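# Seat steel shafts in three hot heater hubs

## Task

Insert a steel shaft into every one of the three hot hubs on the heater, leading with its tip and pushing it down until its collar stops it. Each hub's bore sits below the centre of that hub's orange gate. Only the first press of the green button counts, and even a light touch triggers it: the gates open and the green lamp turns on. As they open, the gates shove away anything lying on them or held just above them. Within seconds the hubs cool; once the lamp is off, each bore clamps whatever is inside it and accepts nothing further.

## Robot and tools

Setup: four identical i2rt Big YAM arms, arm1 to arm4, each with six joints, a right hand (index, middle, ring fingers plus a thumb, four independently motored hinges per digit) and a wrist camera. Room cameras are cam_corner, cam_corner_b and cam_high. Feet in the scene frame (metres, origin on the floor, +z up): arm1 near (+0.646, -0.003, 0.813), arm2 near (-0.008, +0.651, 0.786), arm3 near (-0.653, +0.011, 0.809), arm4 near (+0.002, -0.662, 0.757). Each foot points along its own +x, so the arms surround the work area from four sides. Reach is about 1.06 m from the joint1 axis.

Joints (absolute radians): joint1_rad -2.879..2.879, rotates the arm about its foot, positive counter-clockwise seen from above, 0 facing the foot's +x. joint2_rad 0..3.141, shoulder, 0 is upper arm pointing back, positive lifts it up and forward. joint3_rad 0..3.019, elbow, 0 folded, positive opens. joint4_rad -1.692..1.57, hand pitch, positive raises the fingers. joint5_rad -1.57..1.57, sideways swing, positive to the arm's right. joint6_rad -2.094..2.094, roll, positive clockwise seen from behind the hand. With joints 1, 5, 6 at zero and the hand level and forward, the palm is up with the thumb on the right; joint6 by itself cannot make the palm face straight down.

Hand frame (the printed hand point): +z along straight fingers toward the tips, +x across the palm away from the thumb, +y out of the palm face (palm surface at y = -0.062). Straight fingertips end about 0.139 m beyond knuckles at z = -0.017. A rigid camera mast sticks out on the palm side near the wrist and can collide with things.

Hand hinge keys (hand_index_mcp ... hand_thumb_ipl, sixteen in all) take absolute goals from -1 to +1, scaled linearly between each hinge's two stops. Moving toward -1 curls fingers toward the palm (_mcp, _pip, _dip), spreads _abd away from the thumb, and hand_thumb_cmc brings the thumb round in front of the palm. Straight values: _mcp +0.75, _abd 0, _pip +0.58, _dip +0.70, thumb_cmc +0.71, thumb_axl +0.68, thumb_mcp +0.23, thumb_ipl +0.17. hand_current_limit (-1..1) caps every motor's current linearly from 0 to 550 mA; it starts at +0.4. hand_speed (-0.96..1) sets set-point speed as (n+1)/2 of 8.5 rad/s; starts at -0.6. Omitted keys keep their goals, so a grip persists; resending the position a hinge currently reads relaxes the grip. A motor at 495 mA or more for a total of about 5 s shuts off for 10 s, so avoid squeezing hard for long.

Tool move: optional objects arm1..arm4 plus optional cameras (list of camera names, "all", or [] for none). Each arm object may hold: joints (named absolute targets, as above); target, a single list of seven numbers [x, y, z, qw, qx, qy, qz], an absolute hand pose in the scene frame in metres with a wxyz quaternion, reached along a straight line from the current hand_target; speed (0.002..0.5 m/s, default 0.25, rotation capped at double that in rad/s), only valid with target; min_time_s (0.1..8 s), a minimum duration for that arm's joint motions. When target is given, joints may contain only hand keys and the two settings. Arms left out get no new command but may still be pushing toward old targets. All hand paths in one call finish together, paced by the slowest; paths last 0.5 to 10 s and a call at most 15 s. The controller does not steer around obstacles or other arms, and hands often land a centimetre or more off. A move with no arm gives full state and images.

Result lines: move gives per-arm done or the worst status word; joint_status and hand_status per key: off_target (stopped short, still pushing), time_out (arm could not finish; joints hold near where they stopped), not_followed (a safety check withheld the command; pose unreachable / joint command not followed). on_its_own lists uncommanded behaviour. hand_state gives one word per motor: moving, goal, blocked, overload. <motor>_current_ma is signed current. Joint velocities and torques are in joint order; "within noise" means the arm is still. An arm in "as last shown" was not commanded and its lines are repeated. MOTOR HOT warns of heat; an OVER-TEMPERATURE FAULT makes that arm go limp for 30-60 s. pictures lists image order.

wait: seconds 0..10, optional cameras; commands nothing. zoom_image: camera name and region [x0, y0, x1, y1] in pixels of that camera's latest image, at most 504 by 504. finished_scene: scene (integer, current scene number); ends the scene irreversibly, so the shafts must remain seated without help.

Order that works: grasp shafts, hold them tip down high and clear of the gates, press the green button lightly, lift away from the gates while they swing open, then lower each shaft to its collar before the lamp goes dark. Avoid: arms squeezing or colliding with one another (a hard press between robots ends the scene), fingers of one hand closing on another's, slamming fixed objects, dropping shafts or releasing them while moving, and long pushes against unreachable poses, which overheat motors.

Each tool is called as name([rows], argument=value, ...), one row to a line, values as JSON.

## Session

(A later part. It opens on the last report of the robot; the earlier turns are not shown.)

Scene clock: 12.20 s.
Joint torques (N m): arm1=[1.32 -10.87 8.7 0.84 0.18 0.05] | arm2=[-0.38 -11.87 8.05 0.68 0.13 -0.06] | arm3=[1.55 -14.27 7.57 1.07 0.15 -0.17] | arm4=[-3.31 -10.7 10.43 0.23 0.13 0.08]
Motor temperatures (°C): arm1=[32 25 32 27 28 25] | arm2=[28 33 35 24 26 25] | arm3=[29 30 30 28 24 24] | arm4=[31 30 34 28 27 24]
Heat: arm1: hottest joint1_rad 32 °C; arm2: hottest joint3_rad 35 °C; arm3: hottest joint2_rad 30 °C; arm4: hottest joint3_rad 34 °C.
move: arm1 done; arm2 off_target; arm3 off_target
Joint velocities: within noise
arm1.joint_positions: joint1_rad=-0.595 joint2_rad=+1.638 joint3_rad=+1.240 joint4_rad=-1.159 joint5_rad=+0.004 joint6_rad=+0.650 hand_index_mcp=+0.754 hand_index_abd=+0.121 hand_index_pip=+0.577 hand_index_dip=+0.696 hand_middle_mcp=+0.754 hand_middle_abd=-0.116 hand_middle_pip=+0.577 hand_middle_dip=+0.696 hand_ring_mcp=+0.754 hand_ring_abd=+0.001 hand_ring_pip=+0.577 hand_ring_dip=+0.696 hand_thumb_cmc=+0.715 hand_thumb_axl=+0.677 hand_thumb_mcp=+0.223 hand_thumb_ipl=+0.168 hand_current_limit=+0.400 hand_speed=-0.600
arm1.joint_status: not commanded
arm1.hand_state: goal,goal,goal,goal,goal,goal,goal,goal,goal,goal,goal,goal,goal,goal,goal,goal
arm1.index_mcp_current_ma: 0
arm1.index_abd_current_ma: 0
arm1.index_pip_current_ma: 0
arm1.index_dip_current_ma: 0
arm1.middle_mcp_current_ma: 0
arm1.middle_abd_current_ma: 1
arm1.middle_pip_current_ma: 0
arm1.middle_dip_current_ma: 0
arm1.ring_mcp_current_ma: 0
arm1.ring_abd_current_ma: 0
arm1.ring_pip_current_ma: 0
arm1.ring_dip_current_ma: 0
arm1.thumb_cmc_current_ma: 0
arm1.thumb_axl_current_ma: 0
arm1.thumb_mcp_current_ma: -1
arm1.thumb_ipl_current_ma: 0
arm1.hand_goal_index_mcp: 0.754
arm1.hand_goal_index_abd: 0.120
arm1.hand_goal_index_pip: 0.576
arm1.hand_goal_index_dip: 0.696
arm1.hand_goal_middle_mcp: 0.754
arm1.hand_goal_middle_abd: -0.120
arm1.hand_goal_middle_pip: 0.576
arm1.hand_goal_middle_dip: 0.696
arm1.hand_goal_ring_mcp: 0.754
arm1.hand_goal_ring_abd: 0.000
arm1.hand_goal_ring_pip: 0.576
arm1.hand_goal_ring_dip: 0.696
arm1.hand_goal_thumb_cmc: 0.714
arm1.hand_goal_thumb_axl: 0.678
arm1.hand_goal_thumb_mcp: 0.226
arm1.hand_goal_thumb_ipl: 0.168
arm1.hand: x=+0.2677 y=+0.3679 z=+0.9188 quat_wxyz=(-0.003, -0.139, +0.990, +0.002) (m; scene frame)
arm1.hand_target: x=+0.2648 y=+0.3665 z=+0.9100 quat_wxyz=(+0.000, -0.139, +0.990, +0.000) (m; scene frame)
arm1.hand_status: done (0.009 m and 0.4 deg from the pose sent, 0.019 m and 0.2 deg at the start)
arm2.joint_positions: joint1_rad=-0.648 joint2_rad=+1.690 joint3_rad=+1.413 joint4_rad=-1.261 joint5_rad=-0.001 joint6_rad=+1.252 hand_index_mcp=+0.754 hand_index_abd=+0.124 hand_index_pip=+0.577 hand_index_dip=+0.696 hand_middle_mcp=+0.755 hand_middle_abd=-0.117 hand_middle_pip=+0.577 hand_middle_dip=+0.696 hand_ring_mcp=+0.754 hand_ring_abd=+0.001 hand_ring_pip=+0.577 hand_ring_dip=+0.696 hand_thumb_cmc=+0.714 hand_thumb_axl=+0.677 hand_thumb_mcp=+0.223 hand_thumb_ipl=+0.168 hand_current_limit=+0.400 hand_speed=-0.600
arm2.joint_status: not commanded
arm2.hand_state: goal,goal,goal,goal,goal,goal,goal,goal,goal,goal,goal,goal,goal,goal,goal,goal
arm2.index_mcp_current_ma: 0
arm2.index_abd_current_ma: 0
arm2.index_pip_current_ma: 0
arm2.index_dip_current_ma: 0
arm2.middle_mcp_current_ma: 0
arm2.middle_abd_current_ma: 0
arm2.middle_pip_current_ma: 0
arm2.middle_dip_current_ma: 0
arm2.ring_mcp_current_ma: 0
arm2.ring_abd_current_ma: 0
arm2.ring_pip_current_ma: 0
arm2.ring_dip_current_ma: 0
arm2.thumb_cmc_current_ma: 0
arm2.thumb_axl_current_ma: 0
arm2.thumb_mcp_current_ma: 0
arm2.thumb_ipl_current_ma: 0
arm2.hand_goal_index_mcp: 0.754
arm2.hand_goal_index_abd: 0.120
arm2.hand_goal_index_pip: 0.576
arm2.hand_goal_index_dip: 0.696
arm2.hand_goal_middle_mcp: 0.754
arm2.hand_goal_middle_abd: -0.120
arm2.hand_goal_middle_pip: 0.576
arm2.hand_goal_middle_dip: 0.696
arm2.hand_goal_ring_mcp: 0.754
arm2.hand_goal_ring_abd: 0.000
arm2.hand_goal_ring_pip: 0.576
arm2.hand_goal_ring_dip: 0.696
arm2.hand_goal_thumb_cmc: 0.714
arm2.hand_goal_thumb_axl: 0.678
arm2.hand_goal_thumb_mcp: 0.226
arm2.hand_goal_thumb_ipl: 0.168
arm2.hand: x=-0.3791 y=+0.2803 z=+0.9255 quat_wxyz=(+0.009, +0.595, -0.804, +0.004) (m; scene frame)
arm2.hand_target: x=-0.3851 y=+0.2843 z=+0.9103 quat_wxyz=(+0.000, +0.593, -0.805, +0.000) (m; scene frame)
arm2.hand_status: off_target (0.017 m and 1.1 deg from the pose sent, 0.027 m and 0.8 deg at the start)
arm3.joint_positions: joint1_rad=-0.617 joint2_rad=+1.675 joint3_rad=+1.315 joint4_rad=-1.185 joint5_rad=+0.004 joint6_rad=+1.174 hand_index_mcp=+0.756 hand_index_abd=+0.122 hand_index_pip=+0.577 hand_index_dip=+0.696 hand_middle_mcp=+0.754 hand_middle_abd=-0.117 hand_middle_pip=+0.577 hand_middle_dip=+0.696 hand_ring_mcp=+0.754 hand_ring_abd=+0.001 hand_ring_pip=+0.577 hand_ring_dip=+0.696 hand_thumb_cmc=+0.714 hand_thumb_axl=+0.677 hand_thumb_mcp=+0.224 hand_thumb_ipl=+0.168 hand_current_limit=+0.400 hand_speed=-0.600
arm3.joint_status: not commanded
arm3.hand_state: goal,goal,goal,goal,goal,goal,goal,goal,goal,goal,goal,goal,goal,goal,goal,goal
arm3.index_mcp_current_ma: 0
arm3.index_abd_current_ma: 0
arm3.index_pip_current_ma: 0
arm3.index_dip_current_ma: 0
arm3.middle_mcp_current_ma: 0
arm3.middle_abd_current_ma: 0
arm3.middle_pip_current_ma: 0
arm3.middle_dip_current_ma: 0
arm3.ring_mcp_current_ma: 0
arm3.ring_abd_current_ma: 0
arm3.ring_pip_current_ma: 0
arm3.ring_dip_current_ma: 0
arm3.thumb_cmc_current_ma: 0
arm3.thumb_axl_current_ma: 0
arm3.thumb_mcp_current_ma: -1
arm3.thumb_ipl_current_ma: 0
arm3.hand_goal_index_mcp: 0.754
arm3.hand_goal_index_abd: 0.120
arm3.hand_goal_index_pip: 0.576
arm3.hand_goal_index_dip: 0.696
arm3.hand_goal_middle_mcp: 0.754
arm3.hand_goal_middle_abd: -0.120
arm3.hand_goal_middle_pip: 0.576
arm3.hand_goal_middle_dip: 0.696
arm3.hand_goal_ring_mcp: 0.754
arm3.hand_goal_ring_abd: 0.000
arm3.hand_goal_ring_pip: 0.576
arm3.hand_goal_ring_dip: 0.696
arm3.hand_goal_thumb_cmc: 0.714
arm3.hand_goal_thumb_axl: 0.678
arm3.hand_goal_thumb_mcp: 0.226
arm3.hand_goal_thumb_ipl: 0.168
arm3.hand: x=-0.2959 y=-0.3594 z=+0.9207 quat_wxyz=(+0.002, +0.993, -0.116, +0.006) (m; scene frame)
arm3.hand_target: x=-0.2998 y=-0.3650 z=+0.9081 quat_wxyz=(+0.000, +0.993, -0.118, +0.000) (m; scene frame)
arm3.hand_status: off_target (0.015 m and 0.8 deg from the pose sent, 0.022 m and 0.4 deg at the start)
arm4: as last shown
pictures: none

move(arm1={"joints": {"hand_index_abd": -0.3, "hand_middle_abd": 0.3}}, arm2={"joints": {"hand_index_abd": -0.3, "hand_middle_abd": 0.3}}, arm3={"joints": {"hand_index_abd": -0.3, "hand_middle_abd": 0.3}})

move(arm1={"target": [0.2605, 0.3775, 1.08, 0, -0.1392, 0.9903, 0], "speed": 0.2}, arm2={"target": [-0.3890, 0.2760, 1.08, 0, 0.5927, -0.8054, 0], "speed": 0.2}, arm3={"target": [-0.2925, -0.3690, 1.08, 0, 0.9931, -0.1175, 0], "speed": 0.2}, cameras=["all"])

Scene clock: 13.50 s.
Joint torques (N m): arm1=[1.32 -10.81 8.79 0.85 0.13 0.04] | arm2=[-0.44 -11.87 8.05 0.7 0.11 -0.04] | arm3=[1.67 -14.51 7.61 1.05 0.13 -0.18] | arm4=[-3.31 -10.64 10.41 0.23 0.13 0.08]
Motor temperatures (°C): arm1=[32 25 32 27 28 25] | arm2=[28 33 35 24 26 25] | arm3=[29 30 30 28 24 24] | arm4=[31 30 34 28 27 24]
Heat: arm1: hottest joint1_rad 32 °C; arm2: hottest joint3_rad 35 °C; arm3: hottest joint2_rad 30 °C; arm4: hottest joint3_rad 34 °C.
move: arm1 off_target; arm2 off_target; arm3 off_target
Joint velocities: within noise
arm1.joint_positions: joint1_rad=-0.594 joint2_rad=+1.638 joint3_rad=+1.239 joint4_rad=-1.158 joint5_rad=+0.005 joint6_rad=+0.651 hand_index_mcp=+0.754 hand_index_abd=+0.026 hand_index_pip=+0.577 hand_index_dip=+0.696 hand_middle_mcp=+0.753 hand_middle_abd=-0.001 hand_middle_pip=+0.577 hand_middle_dip=+0.696 hand_ring_mcp=+0.754 hand_ring_abd=+0.001 hand_ring_pip=+0.577 hand_ring_dip=+0.696 hand_thumb_cmc=+0.715 hand_thumb_axl=+0.677 hand_thumb_mcp=+0.223 hand_thumb_ipl=+0.168 hand_current_limit=+0.400 hand_speed=-0.600
arm1.joint_status: hand_index_abd off_target (ended at +0.026, target -0.300); hand_middle_abd off_target (ended at -0.001, target +0.300)
arm1.hand_state: goal,blocked,goal,goal,goal,blocked,goal,goal,goal,goal,goal,goal,goal,goal,goal,goal
arm1.index_mcp_current_ma: 0
arm1.index_abd_current_ma: 385
arm1.index_pip_current_ma: 0
arm1.index_dip_current_ma: 0
arm1.middle_mcp_current_ma: 0
arm1.middle_abd_current_ma: -385
arm1.middle_pip_current_ma: 0
arm1.middle_dip_current_ma: 0
arm1.ring_mcp_current_ma: 0
arm1.ring_abd_current_ma: 0
arm1.ring_pip_current_ma: 0
arm1.ring_dip_current_ma: 0
arm1.thumb_cmc_current_ma: 0
arm1.thumb_axl_current_ma: 0
arm1.thumb_mcp_current_ma: -1
arm1.thumb_ipl_current_ma: 0
arm1.hand_goal_index_mcp: 0.754
arm1.hand_goal_index_abd: -0.300
arm1.hand_goal_index_pip: 0.576
arm1.hand_goal_index_dip: 0.696
arm1.hand_goal_middle_mcp: 0.754
arm1.hand_goal_middle_abd: 0.300
arm1.hand_goal_middle_pip: 0.576
arm1.hand_goal_middle_dip: 0.696
arm1.hand_goal_ring_mcp: 0.754
arm1.hand_goal_ring_abd: 0.000
arm1.hand_goal_ring_pip: 0.576
arm1.hand_goal_ring_dip: 0.696
arm1.hand_goal_thumb_cmc: 0.714
arm1.hand_goal_thumb_axl: 0.678
arm1.hand_goal_thumb_mcp: 0.226
arm1.hand_goal_thumb_ipl: 0.168
arm1.hand: x=+0.2681 y=+0.3678 z=+0.9185 quat_wxyz=(-0.003, -0.139, +0.990, +0.002) (m; scene frame)
arm1.hand_target: x=+0.2648 y=+0.3663 z=+0.9100 quat_wxyz=(+0.000, -0.139, +0.990, +0.000) (m; scene frame)
arm1.hand_status: not commanded
arm2.joint_positions: joint1_rad=-0.648 joint2_rad=+1.690 joint3_rad=+1.413 joint4_rad=-1.261 joint5_rad=-0.001 joint6_rad=+1.251 hand_index_mcp=+0.754 hand_index_abd=+0.029 hand_index_pip=+0.577 hand_index_dip=+0.696 hand_middle_mcp=+0.755 hand_middle_abd=+0.007 hand_middle_pip=+0.577 hand_middle_dip=+0.696 hand_ring_mcp=+0.754 hand_ring_abd=+0.001 hand_ring_pip=+0.577 hand_ring_dip=+0.696 hand_thumb_cmc=+0.714 hand_thumb_axl=+0.677 hand_thumb_mcp=+0.223 hand_thumb_ipl=+0.168 hand_current_limit=+0.400 hand_speed=-0.600
arm2.joint_status: hand_index_abd off_target (ended at +0.029, target -0.300); hand_middle_abd off_target (ended at +0.007, target +0.300)
arm2.hand_state: goal,blocked,goal,goal,goal,blocked,goal,goal,goal,goal,goal,goal,goal,goal,goal,goal
arm2.index_mcp_current_ma: 0
arm2.index_abd_current_ma: 385
arm2.index_pip_current_ma: 0
arm2.index_dip_current_ma: 0
arm2.middle_mcp_current_ma: 0
arm2.middle_abd_current_ma: -385
arm2.middle_pip_current_ma: 0
arm2.middle_dip_current_ma: 0
arm2.ring_mcp_current_ma: 0
arm2.ring_abd_current_ma: 0
arm2.ring_pip_current_ma: 0
arm2.ring_dip_current_ma: 0
arm2.thumb_cmc_current_ma: 0
arm2.thumb_axl_current_ma: 0
arm2.thumb_mcp_current_ma: 0
arm2.thumb_ipl_current_ma: 0
arm2.hand_goal_index_mcp: 0.754
arm2.hand_goal_index_abd: -0.300
arm2.hand_goal_index_pip: 0.576
arm2.hand_goal_index_dip: 0.696
arm2.hand_goal_middle_mcp: 0.754
arm2.hand_goal_middle_abd: 0.300
arm2.hand_goal_middle_pip: 0.576
arm2.hand_goal_middle_dip: 0.696
arm2.hand_goal_ring_mcp: 0.754
arm2.hand_goal_ring_abd: 0.000
arm2.hand_goal_ring_pip: 0.576
arm2.hand_goal_ring_dip: 0.696
arm2.hand_goal_thumb_cmc: 0.714
arm2.hand_goal_thumb_axl: 0.678
arm2.hand_goal_thumb_mcp: 0.226
arm2.hand_goal_thumb_ipl: 0.168
arm2.hand: x=-0.3792 y=+0.2803 z=+0.9252 quat_wxyz=(+0.009, +0.595, -0.804, +0.003) (m; scene frame)
arm2.hand_target: x=-0.3851 y=+0.2843 z=+0.9102 quat_wxyz=(+0.000, +0.593, -0.805, +0.000) (m; scene frame)
arm2.hand_status: not commanded
arm3.joint_positions: joint1_rad=-0.618 joint2_rad=+1.675 joint3_rad=+1.315 joint4_rad=-1.183 joint5_rad=+0.004 joint6_rad=+1.173 hand_index_mcp=+0.755 hand_index_abd=+0.020 hand_index_pip=+0.577 hand_index_dip=+0.696 hand_middle_mcp=+0.754 hand_middle_abd=-0.005 hand_middle_pip=+0.577 hand_middle_dip=+0.696 hand_ring_mcp=+0.754 hand_ring_abd=+0.001 hand_ring_pip=+0.577 hand_ring_dip=+0.696 hand_thumb_cmc=+0.714 hand_thumb_axl=+0.677 hand_thumb_mcp=+0.224 hand_thumb_ipl=+0.168 hand_current_limit=+0.400 hand_speed=-0.600
arm3.joint_status: hand_index_abd off_target (ended at +0.020, target -0.300); hand_middle_abd off_target (ended at -0.005, target +0.300)
arm3.hand_state: goal,blocked,goal,goal,goal,blocked,goal,goal,goal,goal,goal,goal,goal,goal,goal,goal
arm3.index_mcp_current_ma: 0
arm3.index_abd_current_ma: 385
arm3.index_pip_current_ma: 0
arm3.index_dip_current_ma: 0
arm3.middle_mcp_current_ma: 0
arm3.middle_abd_current_ma: -385
arm3.middle_pip_current_ma: 0
arm3.middle_dip_current_ma: 0
arm3.ring_mcp_current_ma: 0
arm3.ring_abd_current_ma: 0
arm3.ring_pip_current_ma: 0
arm3.ring_dip_current_ma: 0
arm3.thumb_cmc_current_ma: 0
arm3.thumb_axl_current_ma: 0
arm3.thumb_mcp_current_ma: -1
arm3.thumb_ipl_current_ma: 0
arm3.hand_goal_index_mcp: 0.754
arm3.hand_goal_index_abd: -0.300
arm3.hand_goal_index_pip: 0.576
arm3.hand_goal_index_dip: 0.696
arm3.hand_goal_middle_mcp: 0.754
arm3.hand_goal_middle_abd: 0.300
arm3.hand_goal_middle_pip: 0.576
arm3.hand_goal_middle_dip: 0.696
arm3.hand_goal_ring_mcp: 0.754
arm3.hand_goal_ring_abd: 0.000
arm3.hand_goal_ring_pip: 0.576
arm3.hand_goal_ring_dip: 0.696
arm3.hand_goal_thumb_cmc: 0.714
arm3.hand_goal_thumb_axl: 0.678
arm3.hand_goal_thumb_mcp: 0.226
arm3.hand_goal_thumb_ipl: 0.168
arm3.hand: x=-0.2959 y=-0.3600 z=+0.9207 quat_wxyz=(+0.003, +0.993, -0.116, +0.007) (m; scene frame)
arm3.hand_target: x=-0.2996 y=-0.3652 z=+0.9083 quat_wxyz=(+0.000, +0.993, -0.118, +0.000) (m; scene frame)
arm3.hand_status: not commanded
arm4: as last shown
pictures: none

Scene clock: 15.23 s.
Joint torques (N m): arm1=[0.38 -11.99 14.56 -0.23 0.14 -0.06] | arm2=[-0.15 -14.56 14.28 -0.61 0.18 0.03] | arm3=[2.26 -16.09 13.46 -0.18 0.17 -0.11] | arm4=[-3.43 -10.58 10.43 0.23 0.12 0.09]
Motor temperatures (°C): arm1=[32 25 33 27 28 25] | arm2=[28 33 35 24 26 25] | arm3=[29 31 30 28 24 24] | arm4=[30 30 34 28 27 24]
Heat: arm1: hottest joint3_rad 33 °C; arm2: hottest joint3_rad 35 °C; arm3: hottest joint2_rad 31 °C; arm4: hottest joint3_rad 34 °C.
move: arm1 off_target; arm2 off_target; arm3 off_target
Joint velocities: within noise
arm1.joint_positions: joint1_rad=-0.593 joint2_rad=+1.588 joint3_rad=+1.552 joint4_rad=-1.576 joint5_rad=+0.005 joint6_rad=+0.651 hand_index_mcp=+0.754 hand_index_abd=+0.022 hand_index_pip=+0.576 hand_index_dip=+0.696 hand_middle_mcp=+0.746 hand_middle_abd=+0.001 hand_middle_pip=+0.573 hand_middle_dip=+0.694 hand_ring_mcp=+0.754 hand_ring_abd=+0.001 hand_ring_pip=+0.577 hand_ring_dip=+0.696 hand_thumb_cmc=+0.715 hand_thumb_axl=+0.677 hand_thumb_mcp=+0.223 hand_thumb_ipl=+0.168 hand_current_limit=+0.400 hand_speed=-0.600
arm1.joint_status: not commanded
arm1.hand_state: goal,blocked,goal,goal,goal,blocked,goal,goal,goal,goal,goal,goal,goal,goal,goal,goal
arm1.index_mcp_current_ma: 0
arm1.index_abd_current_ma: 385
arm1.index_pip_current_ma: 0
arm1.index_dip_current_ma: 0
arm1.middle_mcp_current_ma: -4
arm1.middle_abd_current_ma: -385
arm1.middle_pip_current_ma: -1
arm1.middle_dip_current_ma: 0
arm1.ring_mcp_current_ma: 0
arm1.ring_abd_current_ma: 0
arm1.ring_pip_current_ma: 0
arm1.ring_dip_current_ma: 0
arm1.thumb_cmc_current_ma: 0
arm1.thumb_axl_current_ma: 0
arm1.thumb_mcp_current_ma: -1
arm1.thumb_ipl_current_ma: 0
arm1.hand_goal_index_mcp: 0.754
arm1.hand_goal_index_abd: -0.300
arm1.hand_goal_index_pip: 0.576
arm1.hand_goal_index_dip: 0.696
arm1.hand_goal_middle_mcp: 0.754
arm1.hand_goal_middle_abd: 0.300
arm1.hand_goal_middle_pip: 0.576
arm1.hand_goal_middle_dip: 0.696
arm1.hand_goal_ring_mcp: 0.754
arm1.hand_goal_ring_abd: 0.000
arm1.hand_goal_ring_pip: 0.576
arm1.hand_goal_ring_dip: 0.696
arm1.hand_goal_thumb_cmc: 0.714
arm1.hand_goal_thumb_axl: 0.678
arm1.hand_goal_thumb_mcp: 0.226
arm1.hand_goal_thumb_ipl: 0.168
arm1.hand: x=+0.2693 y=+0.3669 z=+1.0545 quat_wxyz=(+0.017, -0.140, +0.990, -0.017) (m; scene frame)
arm1.hand_target: x=+0.2615 y=+0.3766 z=+1.0800 quat_wxyz=(+0.000, -0.139, +0.990, +0.001) (m; scene frame)
arm1.hand_status: off_target (0.029 m and 2.7 deg from the pose sent, 0.162 m and 0.4 deg at the start)
arm2.joint_positions: joint1_rad=-0.648 joint2_rad=+1.690 joint3_rad=+1.754 joint4_rad=-1.667 joint5_rad=+0.000 joint6_rad=+1.248 hand_index_mcp=+0.750 hand_index_abd=+0.028 hand_index_pip=+0.575 hand_index_dip=+0.696 hand_middle_mcp=+0.749 hand_middle_abd=+0.009 hand_middle_pip=+0.573 hand_middle_dip=+0.694 hand_ring_mcp=+0.754 hand_ring_abd=+0.001 hand_ring_pip=+0.577 hand_ring_dip=+0.696 hand_thumb_cmc=+0.714 hand_thumb_axl=+0.677 hand_thumb_mcp=+0.223 hand_thumb_ipl=+0.168 hand_current_limit=+0.400 hand_speed=-0.600
arm2.joint_status: not commanded
arm2.hand_state: goal,blocked,goal,goal,goal,blocked,goal,goal,goal,goal,goal,goal,goal,goal,goal,goal
arm2.index_mcp_current_ma: 0
arm2.index_abd_current_ma: 385
arm2.index_pip_current_ma: 0
arm2.index_dip_current_ma: 0
arm2.middle_mcp_current_ma: -1
arm2.middle_abd_current_ma: -385
arm2.middle_pip_current_ma: 0
arm2.middle_dip_current_ma: 0
arm2.ring_mcp_current_ma: 0
arm2.ring_abd_current_ma: 0
arm2.ring_pip_current_ma: 0
arm2.ring_dip_current_ma: 0
arm2.thumb_cmc_current_ma: 0
arm2.thumb_axl_current_ma: 0
arm2.thumb_mcp_current_ma: 0
arm2.thumb_ipl_current_ma: 0
arm2.hand_goal_index_mcp: 0.754
arm2.hand_goal_index_abd: -0.300
arm2.hand_goal_index_pip: 0.576
arm2.hand_goal_index_dip: 0.696
arm2.hand_goal_middle_mcp: 0.754
arm2.hand_goal_middle_abd: 0.300
arm2.hand_goal_middle_pip: 0.576
arm2.hand_goal_middle_dip: 0.696
arm2.hand_goal_ring_mcp: 0.754
arm2.hand_goal_ring_abd: 0.000
arm2.hand_goal_ring_pip: 0.576
arm2.hand_goal_ring_dip: 0.696
arm2.hand_goal_thumb_cmc: 0.714
arm2.hand_goal_thumb_axl: 0.678
arm2.hand_goal_thumb_mcp: 0.226
arm2.hand_goal_thumb_ipl: 0.168
arm2.hand: x=-0.3792 y=+0.2805 z=+1.0543 quat_wxyz=(-0.022, +0.596, -0.803, -0.007) (m; scene frame)
arm2.hand_target: x=-0.3881 y=+0.2770 z=+1.0798 quat_wxyz=(+0.003, +0.593, -0.805, +0.000) (m; scene frame)
arm2.hand_status: off_target (0.028 m and 2.7 deg from the pose sent, 0.155 m and 1.1 deg at the start; a joint's target at an end of its range on 20 of 52 steps)
arm3.joint_positions: joint1_rad=-0.618 joint2_rad=+1.633 joint3_rad=+1.631 joint4_rad=-1.601 joint5_rad=+0.004 joint6_rad=+1.170 hand_index_mcp=+0.752 hand_index_abd=+0.013 hand_index_pip=+0.574 hand_index_dip=+0.696 hand_middle_mcp=+0.748 hand_middle_abd=-0.003 hand_middle_pip=+0.572 hand_middle_dip=+0.694 hand_ring_mcp=+0.754 hand_ring_abd=+0.001 hand_ring_pip=+0.577 hand_ring_dip=+0.696 hand_thumb_cmc=+0.714 hand_thumb_axl=+0.677 hand_thumb_mcp=+0.223 hand_thumb_ipl=+0.168 hand_current_limit=+0.400 hand_speed=-0.600
arm3.joint_status: not commanded
arm3.hand_state: goal,blocked,goal,goal,goal,blocked,goal,goal,goal,goal,goal,goal,goal,goal,goal,goal
arm3.index_mcp_current_ma: 0
arm3.index_abd_current_ma: 385
arm3.index_pip_current_ma: 0
arm3.index_dip_current_ma: 0
arm3.middle_mcp_current_ma: -2
arm3.middle_abd_current_ma: -385
arm3.middle_pip_current_ma: -1
arm3.middle_dip_current_ma: 0
arm3.ring_mcp_current_ma: 0
arm3.ring_abd_current_ma: 0
arm3.ring_pip_current_ma: 0
arm3.ring_dip_current_ma: 0
arm3.thumb_cmc_current_ma: 0
arm3.thumb_axl_current_ma: 0
arm3.thumb_mcp_current_ma: -1
arm3.thumb_ipl_current_ma: 0
arm3.hand_goal_index_mcp: 0.754
arm3.hand_goal_index_abd: -0.300
arm3.hand_goal_index_pip: 0.576
arm3.hand_goal_index_dip: 0.696
arm3.hand_goal_middle_mcp: 0.754
arm3.hand_goal_middle_abd: 0.300
arm3.hand_goal_middle_pip: 0.576
arm3.hand_goal_middle_dip: 0.696
arm3.hand_goal_ring_mcp: 0.754
arm3.hand_goal_ring_abd: 0.000
arm3.hand_goal_ring_pip: 0.576
arm3.hand_goal_ring_dip: 0.696
arm3.hand_goal_thumb_cmc: 0.714
arm3.hand_goal_thumb_axl: 0.678
arm3.hand_goal_thumb_mcp: 0.226
arm3.hand_goal_thumb_ipl: 0.168
arm3.hand: x=-0.2995 y=-0.3583 z=+1.0580 quat_wxyz=(-0.012, +0.993, -0.114, -0.019) (m; scene frame)
arm3.hand_target: x=-0.2934 y=-0.3682 z=+1.0799 quat_wxyz=(+0.000, +0.993, -0.117, +0.000) (m; scene frame)
arm3.hand_status: off_target (0.025 m and 2.6 deg from the pose sent, 0.160 m and 0.8 deg at the start)
arm4: as last shown
pictures: arm1_cam_wrist, arm2_cam_wrist, arm3_cam_wrist, arm4_cam_wrist, cam_corner, cam_corner_b, cam_high
camera_calibration:
arm1_cam_wrist: T_world_to_cam=[[0.567757, 0.821675, -0.0500173, -0.361377], [0.465052, -0.270018, 0.8431, -0.982522], [0.679249, -0.501937, -0.535426, 0.684622], [0, 0, 0, 1]] pos_world=[0.19707, 0.375273, 1.17685]
arm2_cam_wrist: T_world_to_cam=[[-0.399584, 0.916509, -0.0185351, -0.352855], [0.514167, 0.240817, 0.823188, -0.80473], [0.758923, 0.319403, -0.567466, 0.913211], [0, 0, 0, 1]] pos_world=[-0.420286, 0.225505, 1.17412]
arm3_cam_wrist: T_world_to_cam=[[-0.899612, -0.436335, -0.0175872, -0.369219], [-0.278404, 0.542039, 0.792896, -0.784188], [-0.336435, 0.718196, -0.609103, 0.920125], [0, 0, 0, 1]] pos_world=[-0.240912, -0.396872, 1.17574]
arm4_cam_wrist: T_world_to_cam=[[0.63987, -0.767381, 0.0411539, -0.200834], [-0.466174, -0.345024, 0.814641, -0.90241], [-0.610941, -0.540449, -0.578504, 0.633046], [0, 0, 0, 1]] pos_world=[0.094581, -0.12334, 1.10963]

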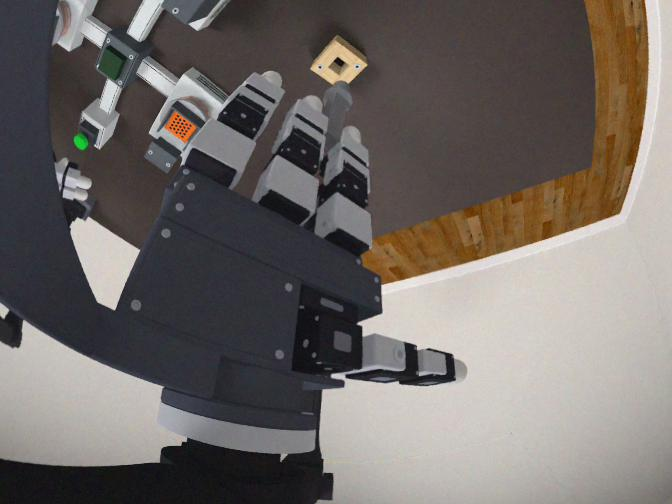

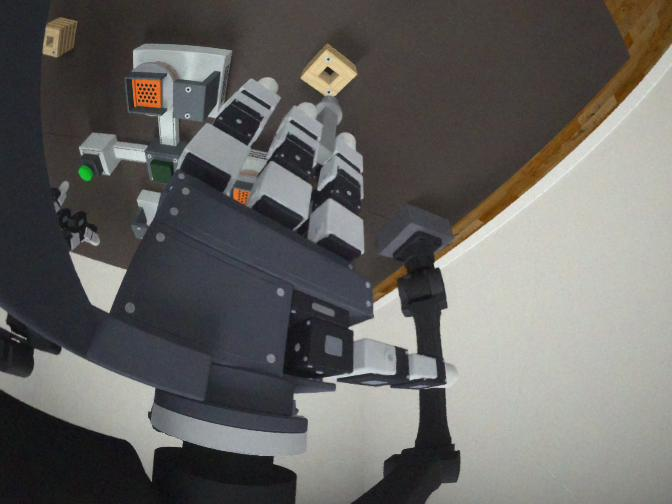

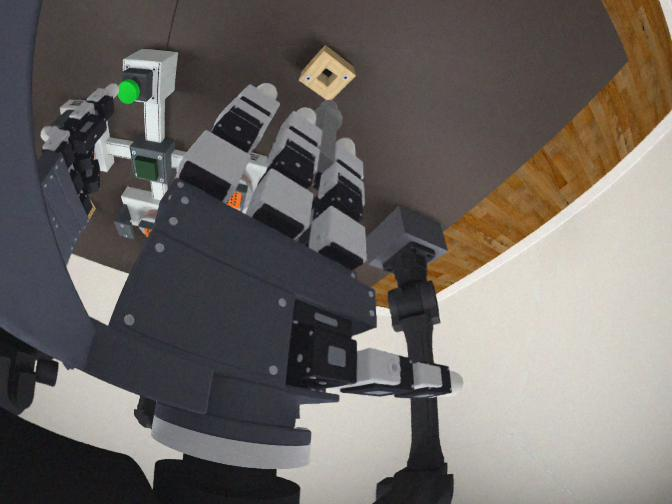

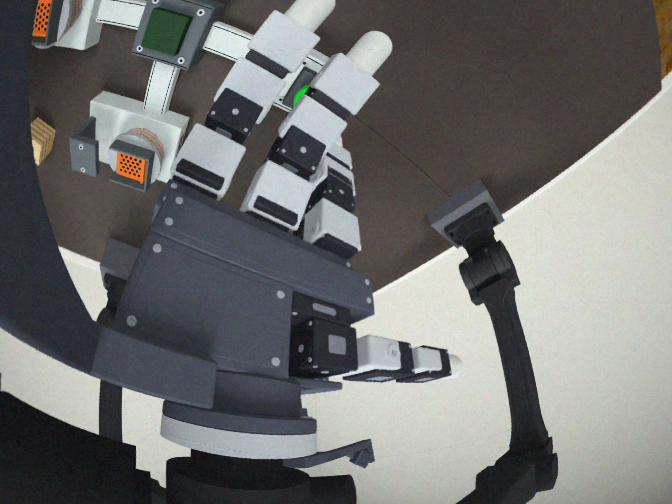

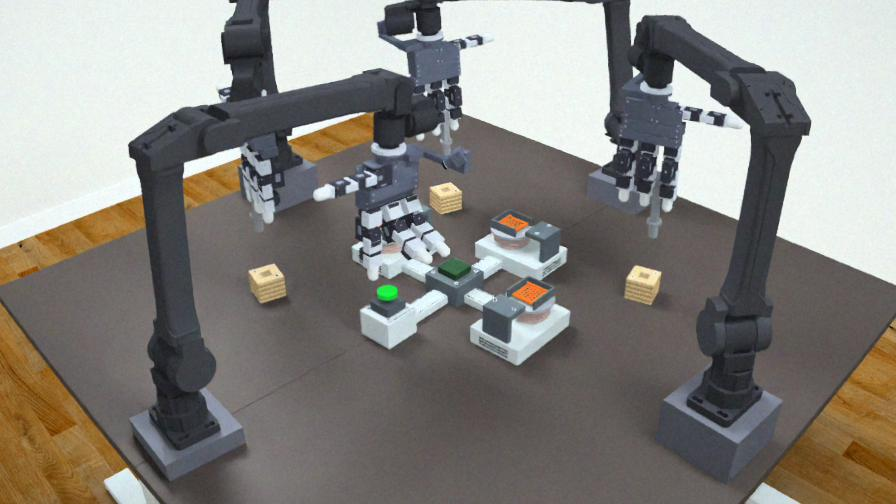

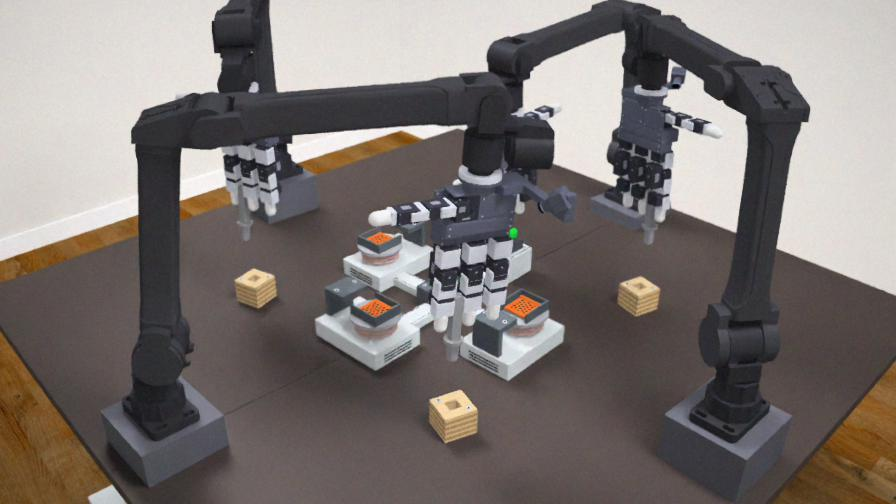

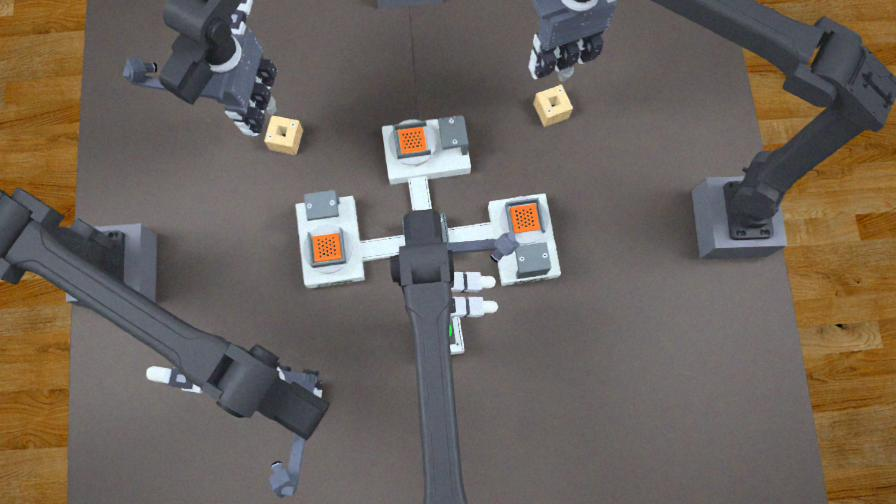

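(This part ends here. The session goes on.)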